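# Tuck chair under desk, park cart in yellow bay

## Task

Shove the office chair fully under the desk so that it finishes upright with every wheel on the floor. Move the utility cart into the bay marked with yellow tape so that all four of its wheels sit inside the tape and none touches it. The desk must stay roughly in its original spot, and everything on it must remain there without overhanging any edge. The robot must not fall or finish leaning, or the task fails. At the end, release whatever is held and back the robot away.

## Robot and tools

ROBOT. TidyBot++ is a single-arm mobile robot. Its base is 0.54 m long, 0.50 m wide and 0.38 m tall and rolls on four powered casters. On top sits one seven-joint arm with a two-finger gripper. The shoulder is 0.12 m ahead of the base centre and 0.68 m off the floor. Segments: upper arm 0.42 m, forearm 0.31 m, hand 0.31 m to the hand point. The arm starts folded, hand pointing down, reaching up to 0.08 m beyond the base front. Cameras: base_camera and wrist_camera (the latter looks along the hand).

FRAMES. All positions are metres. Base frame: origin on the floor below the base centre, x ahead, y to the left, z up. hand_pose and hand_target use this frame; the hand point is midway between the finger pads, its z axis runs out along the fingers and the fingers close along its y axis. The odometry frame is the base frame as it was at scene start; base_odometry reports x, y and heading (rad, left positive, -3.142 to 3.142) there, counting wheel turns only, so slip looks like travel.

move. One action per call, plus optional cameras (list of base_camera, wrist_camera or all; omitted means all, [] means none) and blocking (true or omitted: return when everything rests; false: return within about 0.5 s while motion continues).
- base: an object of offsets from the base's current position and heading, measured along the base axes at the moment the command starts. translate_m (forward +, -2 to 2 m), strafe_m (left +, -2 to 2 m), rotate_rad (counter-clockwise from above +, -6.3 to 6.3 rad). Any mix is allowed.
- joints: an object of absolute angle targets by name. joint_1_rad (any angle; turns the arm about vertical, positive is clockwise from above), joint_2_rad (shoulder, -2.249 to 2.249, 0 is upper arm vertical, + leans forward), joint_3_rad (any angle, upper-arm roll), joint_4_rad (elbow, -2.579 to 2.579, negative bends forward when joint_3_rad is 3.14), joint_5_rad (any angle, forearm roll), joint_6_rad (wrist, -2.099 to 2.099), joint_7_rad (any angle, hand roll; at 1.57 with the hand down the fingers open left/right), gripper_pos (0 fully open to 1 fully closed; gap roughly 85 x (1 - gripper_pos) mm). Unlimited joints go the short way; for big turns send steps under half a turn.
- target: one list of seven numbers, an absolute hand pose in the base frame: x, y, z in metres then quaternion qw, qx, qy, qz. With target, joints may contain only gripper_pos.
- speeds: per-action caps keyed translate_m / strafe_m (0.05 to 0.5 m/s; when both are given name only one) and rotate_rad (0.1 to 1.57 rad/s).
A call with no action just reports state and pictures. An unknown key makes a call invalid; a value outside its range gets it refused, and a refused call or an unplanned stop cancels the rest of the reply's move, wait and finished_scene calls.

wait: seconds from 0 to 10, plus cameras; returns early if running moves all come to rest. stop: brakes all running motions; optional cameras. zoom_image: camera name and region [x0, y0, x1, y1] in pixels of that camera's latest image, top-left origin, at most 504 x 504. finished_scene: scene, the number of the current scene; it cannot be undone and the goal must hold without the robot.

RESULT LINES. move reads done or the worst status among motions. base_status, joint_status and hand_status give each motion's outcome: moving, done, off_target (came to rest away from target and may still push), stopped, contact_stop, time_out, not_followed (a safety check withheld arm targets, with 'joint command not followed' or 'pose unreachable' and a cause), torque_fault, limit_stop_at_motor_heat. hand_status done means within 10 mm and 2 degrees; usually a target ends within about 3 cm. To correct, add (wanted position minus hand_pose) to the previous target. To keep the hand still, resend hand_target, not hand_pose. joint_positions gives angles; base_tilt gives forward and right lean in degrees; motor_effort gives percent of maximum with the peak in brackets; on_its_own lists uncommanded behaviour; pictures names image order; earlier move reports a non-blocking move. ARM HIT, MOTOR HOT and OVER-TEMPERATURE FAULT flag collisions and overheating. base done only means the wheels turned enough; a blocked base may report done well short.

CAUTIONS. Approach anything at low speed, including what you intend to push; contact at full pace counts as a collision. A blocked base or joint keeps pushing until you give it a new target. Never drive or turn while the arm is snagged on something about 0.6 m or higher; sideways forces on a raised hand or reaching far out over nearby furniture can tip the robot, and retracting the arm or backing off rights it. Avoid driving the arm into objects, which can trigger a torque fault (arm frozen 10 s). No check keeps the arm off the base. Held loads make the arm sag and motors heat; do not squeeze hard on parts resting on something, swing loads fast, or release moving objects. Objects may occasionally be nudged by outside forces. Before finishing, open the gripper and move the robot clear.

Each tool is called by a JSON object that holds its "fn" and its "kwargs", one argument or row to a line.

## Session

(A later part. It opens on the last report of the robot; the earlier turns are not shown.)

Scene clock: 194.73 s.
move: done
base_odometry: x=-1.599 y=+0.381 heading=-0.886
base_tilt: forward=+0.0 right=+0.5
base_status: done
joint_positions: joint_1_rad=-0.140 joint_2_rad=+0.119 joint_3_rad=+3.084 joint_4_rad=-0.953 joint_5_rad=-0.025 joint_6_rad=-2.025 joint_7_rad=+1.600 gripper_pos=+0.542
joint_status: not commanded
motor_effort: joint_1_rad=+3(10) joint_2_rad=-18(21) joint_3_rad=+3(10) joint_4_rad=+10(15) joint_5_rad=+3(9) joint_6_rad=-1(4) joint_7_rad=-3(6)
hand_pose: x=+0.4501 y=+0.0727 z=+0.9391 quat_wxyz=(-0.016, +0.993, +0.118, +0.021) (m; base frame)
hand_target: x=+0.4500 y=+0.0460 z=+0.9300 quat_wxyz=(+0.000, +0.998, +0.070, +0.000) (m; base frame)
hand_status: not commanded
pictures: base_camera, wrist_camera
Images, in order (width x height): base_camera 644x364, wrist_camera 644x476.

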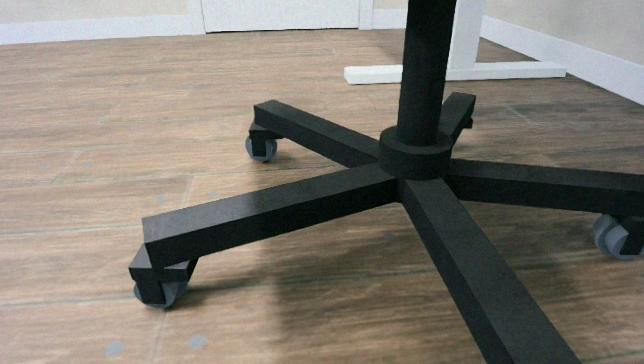

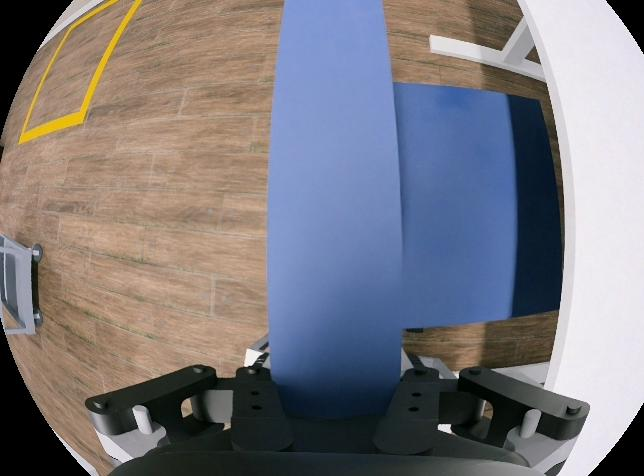

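{"fn": "move", "kwargs": {
  "joints": {"gripper_pos":0},
  "cameras": []
}}

{"fn": "move", "kwargs": {
  "base": {"translate_m":-0.16,"strafe_m":-0.015},
  "speeds": {"translate_m":0.1},
  "cameras": ["wrist_camera"]
}}

Scene clock: 203.57 s.
move: done
base_odometry: x=-1.599 y=+0.381 heading=-0.886
base_tilt: forward=+0.0 right=+0.5
base_status: not commanded
joint_positions: joint_1_rad=-0.119 joint_2_rad=+0.119 joint_3_rad=+3.105 joint_4_rad=-0.962 joint_5_rad=-0.021 joint_6_rad=-2.025 joint_7_rad=+1.590 gripper_pos=+0.000
joint_status: all done
motor_effort: joint_1_rad=+0(4) joint_2_rad=-21(21) joint_3_rad=+0(4) joint_4_rad=+14(15) joint_5_rad=+0(3) joint_6_rad=+2(2) joint_7_rad=+0(3)
hand_pose: x=+0.4519 y=+0.0582 z=+0.9366 quat_wxyz=(-0.013, +0.996, +0.092, +0.017) (m; base frame)
hand_target: x=+0.4500 y=+0.0460 z=+0.9300 quat_wxyz=(+0.000, +0.998, +0.070, +0.000) (m; base frame)
hand_status: not commanded
pictures: none
No camera images: "cameras" was empty.

Scene clock: 205.70 s.
move: done
base_odometry: x=-1.712 y=+0.495 heading=-0.886
base_tilt: forward=+0.1 right=+0.5
base_status: done
joint_positions: joint_1_rad=-0.119 joint_2_rad=+0.124 joint_3_rad=+3.105 joint_4_rad=-0.962 joint_5_rad=-0.021 joint_6_rad=-2.025 joint_7_rad=+1.590 gripper_pos=+0.000
joint_status: not commanded
motor_effort: joint_1_rad=+0(1) joint_2_rad=-21(26) joint_3_rad=+0(1) joint_4_rad=+14(15) joint_5_rad=+0(1) joint_6_rad=+2(3) joint_7_rad=+0(1)
hand_pose: x=+0.4530 y=+0.0583 z=+0.9351 quat_wxyz=(-0.013, +0.996, +0.091, +0.015) (m; base frame)
hand_target: x=+0.4500 y=+0.0460 z=+0.9300 quat_wxyz=(+0.000, +0.998, +0.070, +0.000) (m; base frame)
hand_status: not commanded
pictures: wrist_camera
Images, in order (width x height): wrist_camera 644x476.

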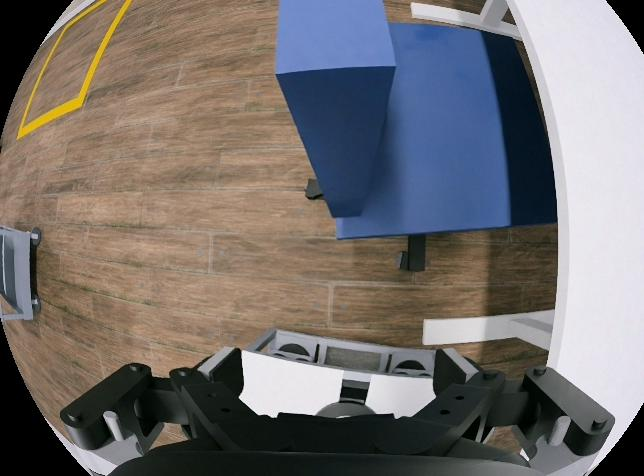

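{"fn": "move", "kwargs": {
  "base": {"strafe_m":0.55},
  "cameras": []
}}

{"fn": "move", "kwargs": {
  "base": {"translate_m":0.77,"strafe_m":0.213,"rotate_rad":-1.51},
  "joints": {"joint_1_rad":0,"joint_2_rad":-0.8,"joint_3_rad":3.14,"joint_4_rad":-1.2,"joint_6_rad":-1.8,"joint_7_rad":1.57,"joint_5_rad":0}
}}

Scene clock: 211.90 s.
move: done
base_odometry: x=-1.287 y=+0.844 heading=-0.885
base_tilt: forward=+0.0 right=+0.5
base_status: done
joint_positions: joint_1_rad=-0.119 joint_2_rad=+0.124 joint_3_rad=+3.108 joint_4_rad=-0.962 joint_5_rad=-0.021 joint_6_rad=-2.025 joint_7_rad=+1.590 gripper_pos=+0.000
joint_status: not commanded
motor_effort: joint_1_rad=+0(3) joint_2_rad=-20(22) joint_3_rad=+0(2) joint_4_rad=+14(15) joint_5_rad=+0(2) joint_6_rad=+2(2) joint_7_rad=+0(1)
hand_pose: x=+0.4532 y=+0.0574 z=+0.9350 quat_wxyz=(-0.012, +0.996, +0.090, +0.015) (m; base frame)
hand_target: x=+0.4500 y=+0.0460 z=+0.9300 quat_wxyz=(+0.000, +0.998, +0.070, +0.000) (m; base frame)
hand_status: not commanded
pictures: none
No camera images: "cameras" was empty.

Scene clock: 214.93 s.
move: done
base_odometry: x=-0.634 y=+0.382 heading=-2.396
base_tilt: forward=+0.1 right=+0.5
base_status: done
joint_positions: joint_1_rad=-0.006 joint_2_rad=-0.791 joint_3_rad=+3.130 joint_4_rad=-1.180 joint_5_rad=-0.021 joint_6_rad=-1.868 joint_7_rad=+1.590 gripper_pos=+0.000
joint_status: all done
motor_effort: joint_1_rad=+0(2) joint_2_rad=+16(22) joint_3_rad=+0(2) joint_4_rad=+9(15) joint_5_rad=+0(3) joint_6_rad=+8(9) joint_7_rad=+0(1)
hand_pose: x=+0.1796 y=+0.0114 z=+1.0712 quat_wxyz=(-0.003, +0.903, +0.024, +0.428) (m; base frame)
hand_target: x=+0.1912 y=+0.0019 z=+1.0813 quat_wxyz=(+0.000, +0.891, +0.000, +0.454) (m; base frame)
hand_status: not commanded
pictures: base_camera, wrist_camera
Images, in order (width x height): base_camera 644x364, wrist_camera 644x476.

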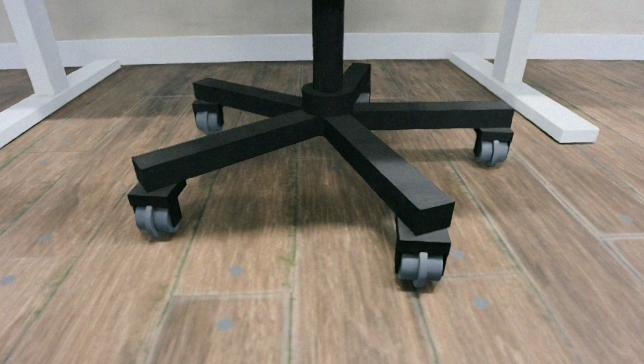

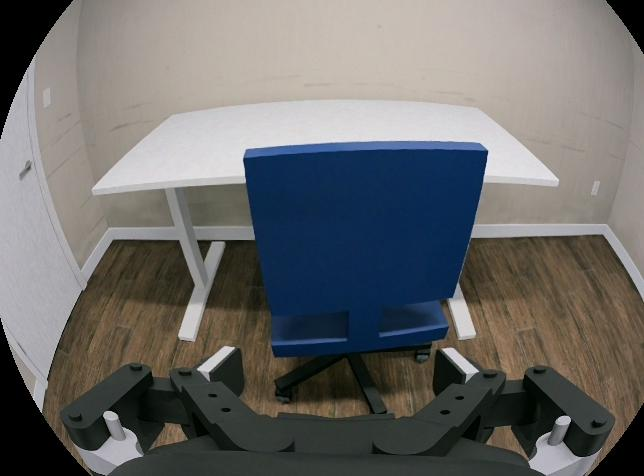

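{"fn": "move", "kwargs": {
  "base": {"translate_m":0.33,"strafe_m":-0.05},
  "speeds": {"translate_m":0.1}
}}

Scene clock: 223.47 s.
move: done
base_odometry: x=-0.910 y=+0.195 heading=-2.396
base_tilt: forward=+0.1 right=+0.5
base_status: done
joint_positions: joint_1_rad=-0.006 joint_2_rad=-0.795 joint_3_rad=+3.131 joint_4_rad=-1.185 joint_5_rad=-0.021 joint_6_rad=-1.864 joint_7_rad=+1.590 gripper_pos=+0.000
joint_status: not commanded
motor_effort: joint_1_rad=+0(1) joint_2_rad=+16(21) joint_3_rad=+1(2) joint_4_rad=+10(10) joint_5_rad=+1(1) joint_6_rad=+8(9) joint_7_rad=-1(1)
hand_pose: x=+0.1792 y=+0.0112 z=+1.0707 quat_wxyz=(-0.003, +0.903, +0.023, +0.429) (m; base frame)
hand_target: x=+0.1912 y=+0.0019 z=+1.0813 quat_wxyz=(+0.000, +0.891, +0.000, +0.454) (m; base frame)
hand_status: not commanded
pictures: base_camera, wrist_camera
Images, in order (width x height): base_camera 644x364, wrist_camera 644x476.

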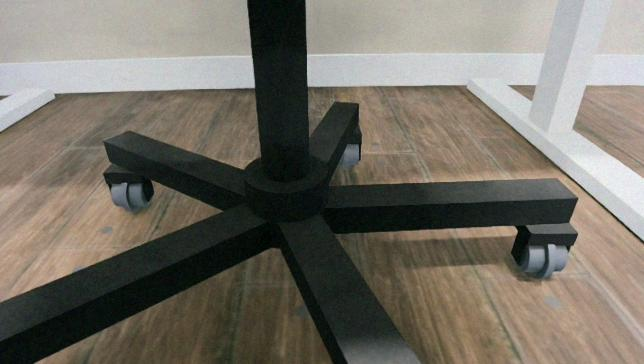

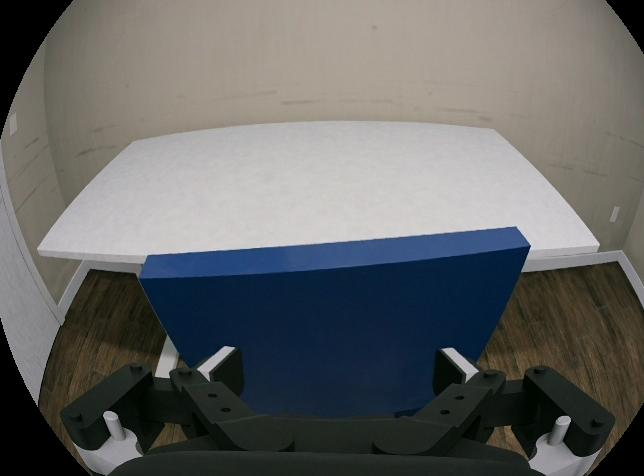

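{"fn": "move", "kwargs": {
  "base": {"translate_m":0.13},
  "speeds": {"translate_m":0.07}
}}

Scene clock: 227.87 s.
move: done
base_odometry: x=-1.006 y=+0.107 heading=-2.396
base_tilt: forward=+0.0 right=+0.5
base_status: done
joint_positions: joint_1_rad=-0.006 joint_2_rad=-0.797 joint_3_rad=+3.131 joint_4_rad=-1.186 joint_5_rad=-0.021 joint_6_rad=-1.863 joint_7_rad=+1.590 gripper_pos=+0.000
joint_status: not commanded
motor_effort: joint_1_rad=+0(1) joint_2_rad=+16(20) joint_3_rad=+1(2) joint_4_rad=+9(11) joint_5_rad=+0(1) joint_6_rad=+8(8) joint_7_rad=+0(1)
hand_pose: x=+0.1789 y=+0.0111 z=+1.0705 quat_wxyz=(-0.003, +0.903, +0.023, +0.430) (m; base frame)
hand_target: x=+0.1912 y=+0.0019 z=+1.0813 quat_wxyz=(+0.000, +0.891, +0.000, +0.454) (m; base frame)
hand_status: not commanded
pictures: base_camera, wrist_camera
Images, in order (width x height): base_camera 644x364, wrist_camera 644x476.

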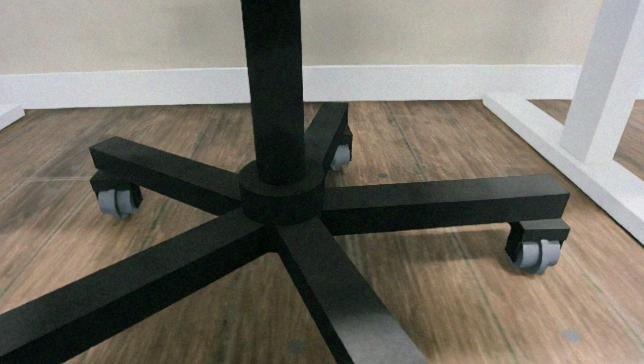

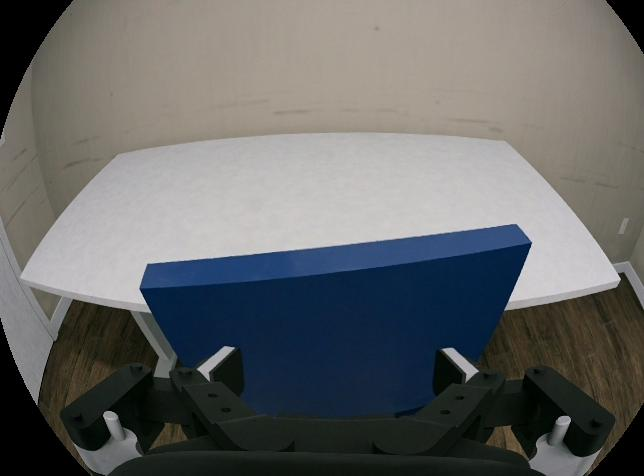

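{"fn": "move", "kwargs": {
  "base": {"translate_m":0.08},
  "speeds": {"translate_m":0.05}
}}

Scene clock: 236.87 s.
move: done
base_odometry: x=-1.065 y=+0.052 heading=-2.396
base_tilt: forward=+0.0 right=+0.5
base_status: done
joint_positions: joint_1_rad=-0.006 joint_2_rad=-0.798 joint_3_rad=+3.132 joint_4_rad=-1.186 joint_5_rad=-0.021 joint_6_rad=-1.863 joint_7_rad=+1.590 gripper_pos=+0.000
joint_status: not commanded
motor_effort: joint_1_rad=+0(1) joint_2_rad=+17(20) joint_3_rad=+1(1) joint_4_rad=+9(11) joint_5_rad=+0(1) joint_6_rad=+8(8) joint_7_rad=-1(1)
hand_pose: x=+0.1785 y=+0.0111 z=+1.0706 quat_wxyz=(-0.003, +0.902, +0.023, +0.431) (m; base frame)
hand_target: x=+0.1912 y=+0.0019 z=+1.0813 quat_wxyz=(+0.000, +0.891, +0.000, +0.454) (m; base frame)
hand_status: not commanded
pictures: base_camera, wrist_camera
Images, in order (width x height): base_camera 644x364, wrist_camera 644x476.

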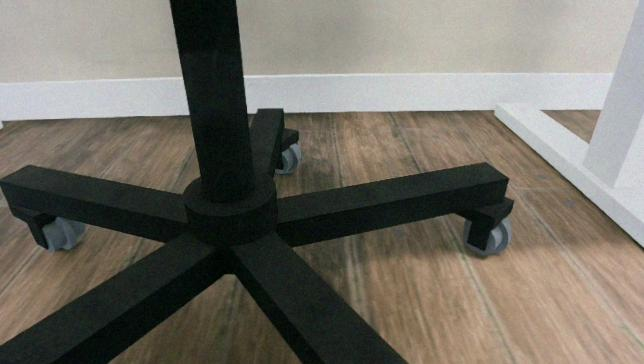

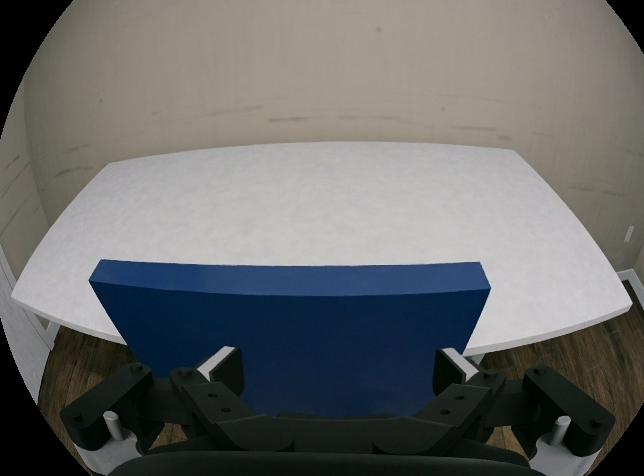

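{"fn": "move", "kwargs": {
  "base": {"translate_m":-0.55}
}}

{"fn": "move", "kwargs": {
  "base": {"translate_m":-0.2,"strafe_m":-0.7,"rotate_rad":-3.12}
}}

Scene clock: 245.60 s.
move: done
base_odometry: x=-0.661 y=+0.426 heading=-2.396
base_tilt: forward=+0.0 right=+0.5
base_status: done
joint_positions: joint_1_rad=-0.005 joint_2_rad=-0.806 joint_3_rad=+3.134 joint_4_rad=-1.189 joint_5_rad=-0.020 joint_6_rad=-1.861 joint_7_rad=+1.590 gripper_pos=+0.000
joint_status: not commanded
motor_effort: joint_1_rad=+0(2) joint_2_rad=+17(21) joint_3_rad=+1(3) joint_4_rad=+9(11) joint_5_rad=+1(2) joint_6_rad=+8(9) joint_7_rad=-1(1)
hand_pose: x=+0.1760 y=+0.0100 z=+1.0705 quat_wxyz=(-0.003, +0.901, +0.021, +0.434) (m; base frame)
hand_target: x=+0.1912 y=+0.0019 z=+1.0813 quat_wxyz=(+0.000, +0.891, +0.000, +0.454) (m; base frame)
hand_status: not commanded
pictures: base_camera, wrist_camera
Images, in order (width x height): base_camera 644x364, wrist_camera 644x476.

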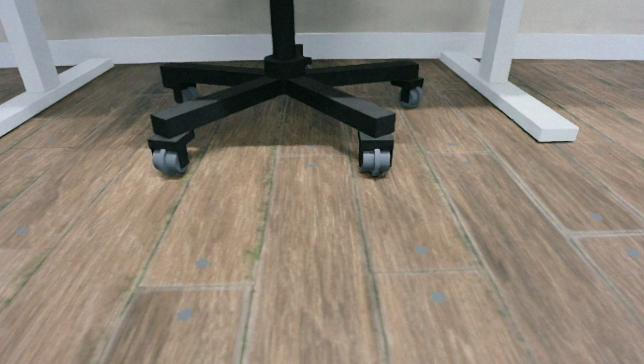

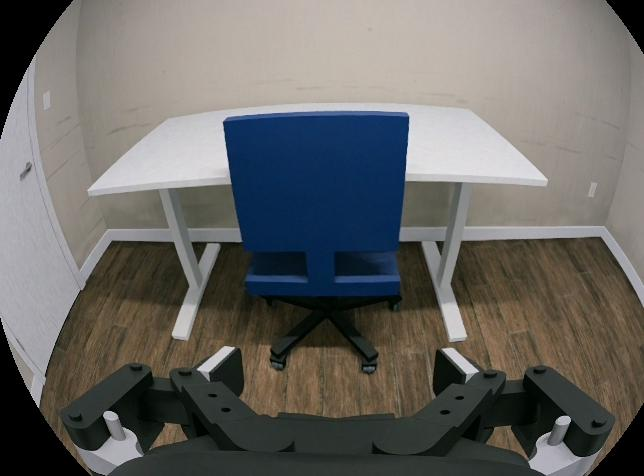

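Scene clock: 249.47 s.
move: done
base_odometry: x=-0.989 y=+1.076 heading=+0.769
base_tilt: forward=+0.0 right=+0.5
base_status: done
joint_positions: joint_1_rad=-0.005 joint_2_rad=-0.800 joint_3_rad=+3.134 joint_4_rad=-1.189 joint_5_rad=-0.020 joint_6_rad=-1.861 joint_7_rad=+1.590 gripper_pos=+0.000
joint_status: not commanded
motor_effort: joint_1_rad=+0(2) joint_2_rad=+16(19) joint_3_rad=+1(3) joint_4_rad=+9(11) joint_5_rad=+1(2) joint_6_rad=+8(8) joint_7_rad=+0(1)
hand_pose: x=+0.1783 y=+0.0100 z=+1.0702 quat_wxyz=(-0.003, +0.902, +0.021, +0.431) (m; base frame)
hand_target: x=+0.1912 y=+0.0019 z=+1.0813 quat_wxyz=(+0.000, +0.891, +0.000, +0.454) (m; base frame)
hand_status: not commanded
pictures: base_camera, wrist_camera
Images, in order (width x height): base_camera 644x364, wrist_camera 644x476.

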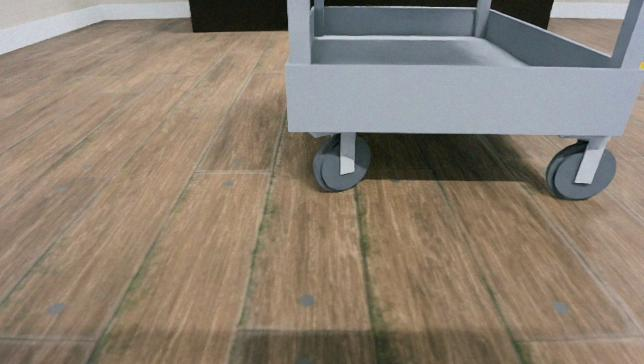

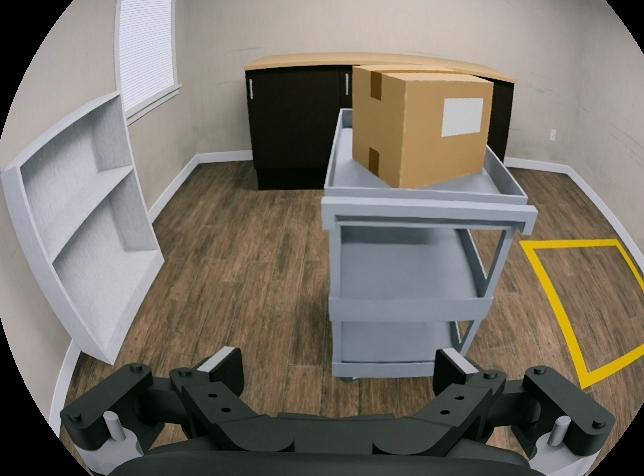

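{"fn": "move", "kwargs": {
  "base": {"rotate_rad":-1.571,"strafe_m":0.42},
  "cameras": []
}}

{"fn": "move", "kwargs": {
  "base": {"strafe_m":1.07},
  "speeds": {"strafe_m":0.3}
}}

Scene clock: 263.60 s.
move: done
base_odometry: x=-1.281 y=+1.377 heading=-0.801
base_tilt: forward=+0.0 right=+0.5
base_status: done
joint_positions: joint_1_rad=-0.003 joint_2_rad=-0.801 joint_3_rad=+3.137 joint_4_rad=-1.189 joint_5_rad=-0.020 joint_6_rad=-1.861 joint_7_rad=+1.590 gripper_pos=+0.000
joint_status: not commanded
motor_effort: joint_1_rad=+0(3) joint_2_rad=+17(19) joint_3_rad=+0(2) joint_4_rad=+9(11) joint_5_rad=+0(2) joint_6_rad=+8(8) joint_7_rad=+0(1)
hand_pose: x=+0.1780 y=+0.0090 z=+1.0703 quat_wxyz=(-0.003, +0.902, +0.019, +0.432) (m; base frame)
hand_target: x=+0.1912 y=+0.0019 z=+1.0813 quat_wxyz=(+0.000, +0.891, +0.000, +0.454) (m; base frame)
hand_status: not commanded
pictures: none
No camera images: "cameras" was empty.

Scene clock: 267.97 s.
move: done
base_odometry: x=-0.513 y=+2.122 heading=-0.802
base_tilt: forward=+0.0 right=+0.5
base_status: done
joint_positions: joint_1_rad=-0.001 joint_2_rad=-0.801 joint_3_rad=+3.138 joint_4_rad=-1.189 joint_5_rad=-0.020 joint_6_rad=-1.861 joint_7_rad=+1.590 gripper_pos=+0.000
joint_status: not commanded
motor_effort: joint_1_rad=+0(3) joint_2_rad=+16(17) joint_3_rad=+0(3) joint_4_rad=+10(11) joint_5_rad=+0(2) joint_6_rad=+8(8) joint_7_rad=+0(1)
hand_pose: x=+0.1780 y=+0.0085 z=+1.0703 quat_wxyz=(-0.003, +0.902, +0.017, +0.432) (m; base frame)
hand_target: x=+0.1912 y=+0.0019 z=+1.0813 quat_wxyz=(+0.000, +0.891, +0.000, +0.454) (m; base frame)
hand_status: not commanded
pictures: base_camera, wrist_camera
Images, in order (width x height): base_camera 644x364, wrist_camera 644x476.

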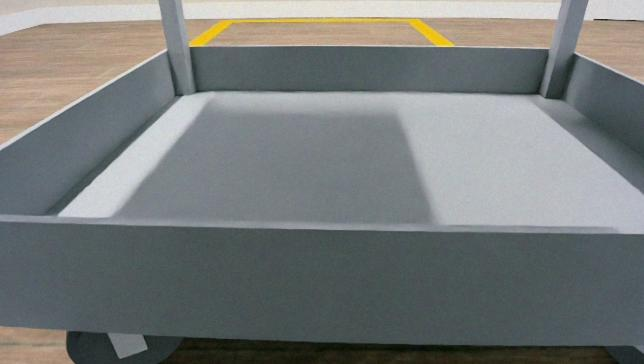

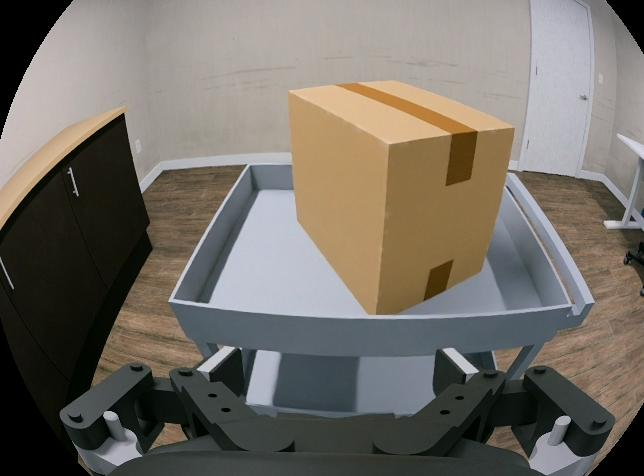

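{"fn": "move", "kwargs": {
  "base": {"strafe_m":-0.05,"translate_m":0.1},
  "speeds": {"translate_m":0.07},
  "cameras": ["base_camera"]
}}

{"fn": "move", "kwargs": {
  "base": {"translate_m":0.9,"strafe_m":0.05},
  "speeds": {"translate_m":0.1}
}}

Scene clock: 275.63 s.
move: done
base_odometry: x=-0.479 y=+2.015 heading=-0.802
base_tilt: forward=+0.0 right=+0.5
base_status: done
joint_positions: joint_1_rad=-0.001 joint_2_rad=-0.800 joint_3_rad=+3.138 joint_4_rad=-1.189 joint_5_rad=-0.020 joint_6_rad=-1.861 joint_7_rad=+1.590 gripper_pos=+0.000
joint_status: not commanded
motor_effort: joint_1_rad=+0(1) joint_2_rad=+16(21) joint_3_rad=+1(2) joint_4_rad=+9(11) joint_5_rad=-1(1) joint_6_rad=+8(8) joint_7_rad=+0(0)
hand_pose: x=+0.1784 y=+0.0085 z=+1.0702 quat_wxyz=(-0.003, +0.902, +0.017, +0.431) (m; base frame)
hand_target: x=+0.1912 y=+0.0019 z=+1.0813 quat_wxyz=(+0.000, +0.891, +0.000, +0.454) (m; base frame)
hand_status: not commanded
pictures: base_camera
Images, in order (width x height): base_camera 644x364.

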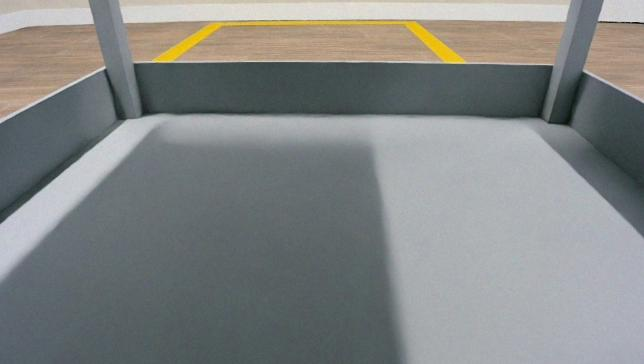

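Scene clock: 285.13 s.
move: done
base_odometry: x=+0.182 y=+1.403 heading=-0.802
base_tilt: forward=+0.0 right=+0.4
base_status: done
joint_positions: joint_1_rad=-0.001 joint_2_rad=-0.798 joint_3_rad=+3.138 joint_4_rad=-1.190 joint_5_rad=-0.020 joint_6_rad=-1.861 joint_7_rad=+1.590 gripper_pos=+0.000
joint_status: not commanded
motor_effort: joint_1_rad=+0(2) joint_2_rad=+16(21) joint_3_rad=+0(2) joint_4_rad=+9(10) joint_5_rad=+0(1) joint_6_rad=+8(8) joint_7_rad=+0(1)
hand_pose: x=+0.1794 y=+0.0085 z=+1.0700 quat_wxyz=(-0.003, +0.903, +0.017, +0.430) (m; base frame)
hand_target: x=+0.1912 y=+0.0019 z=+1.0813 quat_wxyz=(+0.000, +0.891, +0.000, +0.454) (m; base frame)
hand_status: not commanded
pictures: base_camera, wrist_camera
Images, in order (width x height): base_camera 644x364, wrist_camera 644x476.

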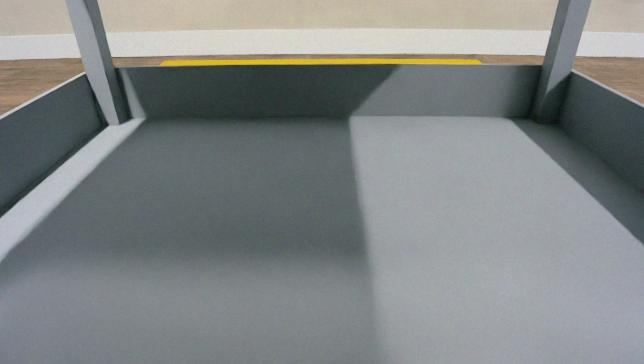

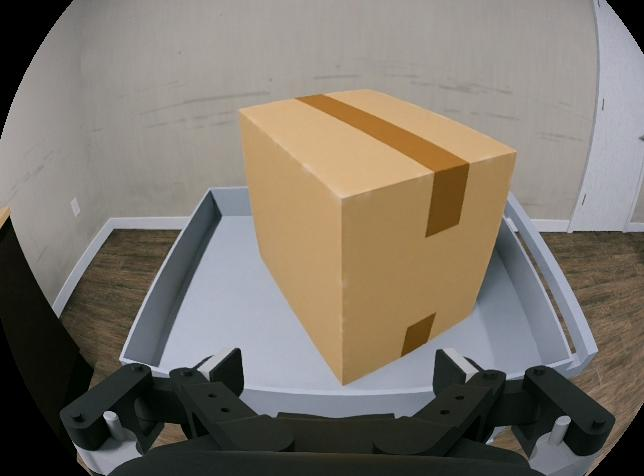

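{"fn": "move", "kwargs": {
  "base": {"translate_m":0.38},
  "speeds": {"translate_m":0.1}
}}

{"fn": "move", "kwargs": {
  "base": {"translate_m":-0.4}
}}

Scene clock: 292.97 s.
move: done
base_odometry: x=+0.446 y=+1.130 heading=-0.802
base_tilt: forward=+0.0 right=+0.5
base_status: done
joint_positions: joint_1_rad=-0.001 joint_2_rad=-0.796 joint_3_rad=+3.138 joint_4_rad=-1.190 joint_5_rad=-0.020 joint_6_rad=-1.860 joint_7_rad=+1.590 gripper_pos=+0.000
joint_status: not commanded
motor_effort: joint_1_rad=+0(1) joint_2_rad=+16(21) joint_3_rad=+0(1) joint_4_rad=+10(11) joint_5_rad=+0(1) joint_6_rad=+8(8) joint_7_rad=+0(1)
hand_pose: x=+0.1801 y=+0.0085 z=+1.0699 quat_wxyz=(-0.003, +0.903, +0.017, +0.429) (m; base frame)
hand_target: x=+0.1912 y=+0.0019 z=+1.0813 quat_wxyz=(+0.000, +0.891, +0.000, +0.454) (m; base frame)
hand_status: not commanded
pictures: base_camera, wrist_camera
Images, in order (width x height): base_camera 644x364, wrist_camera 644x476.

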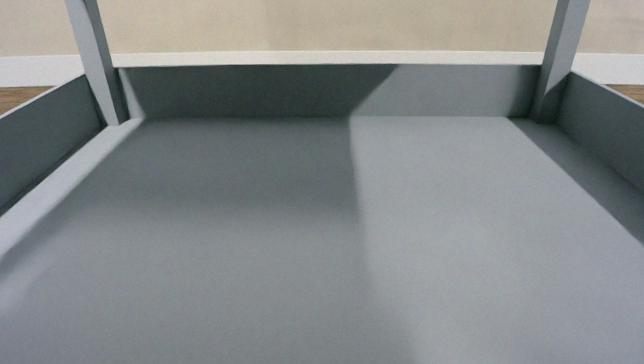

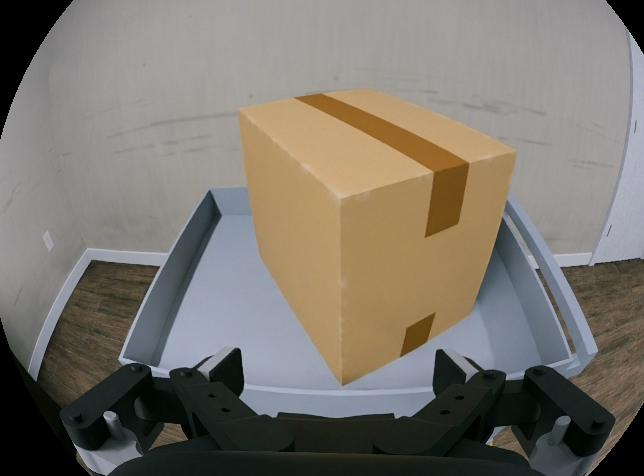

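Scene clock: 295.10 s.
move: done
base_odometry: x=+0.168 y=+1.418 heading=-0.802
base_tilt: forward=+0.0 right=+0.5
base_status: done
joint_positions: joint_1_rad=-0.001 joint_2_rad=-0.806 joint_3_rad=+3.138 joint_4_rad=-1.191 joint_5_rad=-0.020 joint_6_rad=-1.860 joint_7_rad=+1.590 gripper_pos=+0.000
joint_status: not commanded
motor_effort: joint_1_rad=+0(2) joint_2_rad=+17(22) joint_3_rad=+0(3) joint_4_rad=+10(11) joint_5_rad=+0(2) joint_6_rad=+8(9) joint_7_rad=+0(1)
hand_pose: x=+0.1764 y=+0.0084 z=+1.0703 quat_wxyz=(-0.003, +0.901, +0.017, +0.434) (m; base frame)
hand_target: x=+0.1912 y=+0.0019 z=+1.0813 quat_wxyz=(+0.000, +0.891, +0.000, +0.454) (m; base frame)
hand_status: not commanded
pictures: base_camera, wrist_camera
Images, in order (width x height): base_camera 644x364, wrist_camera 644x476.

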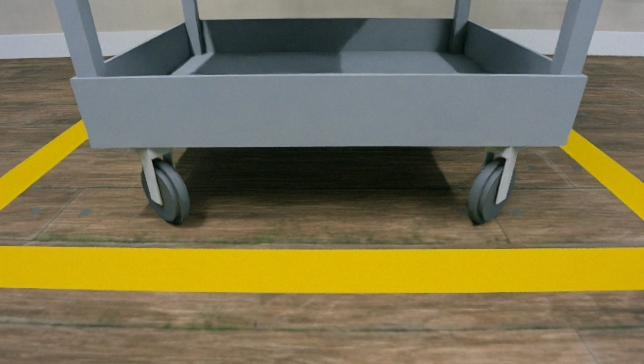

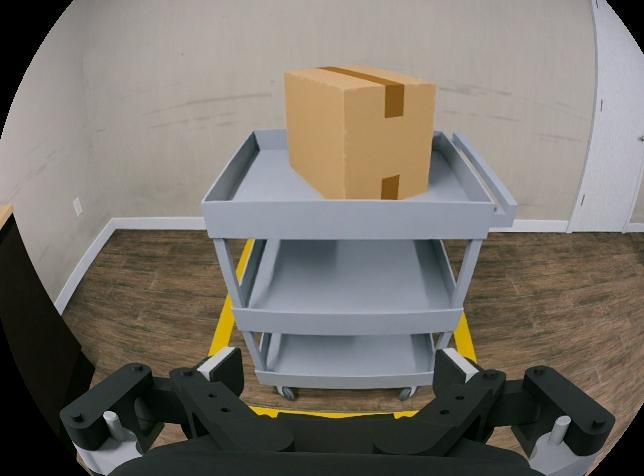

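{"fn": "finished_scene", "kwargs": {
  "scene": 2
}}

The scene is finished: the task was done.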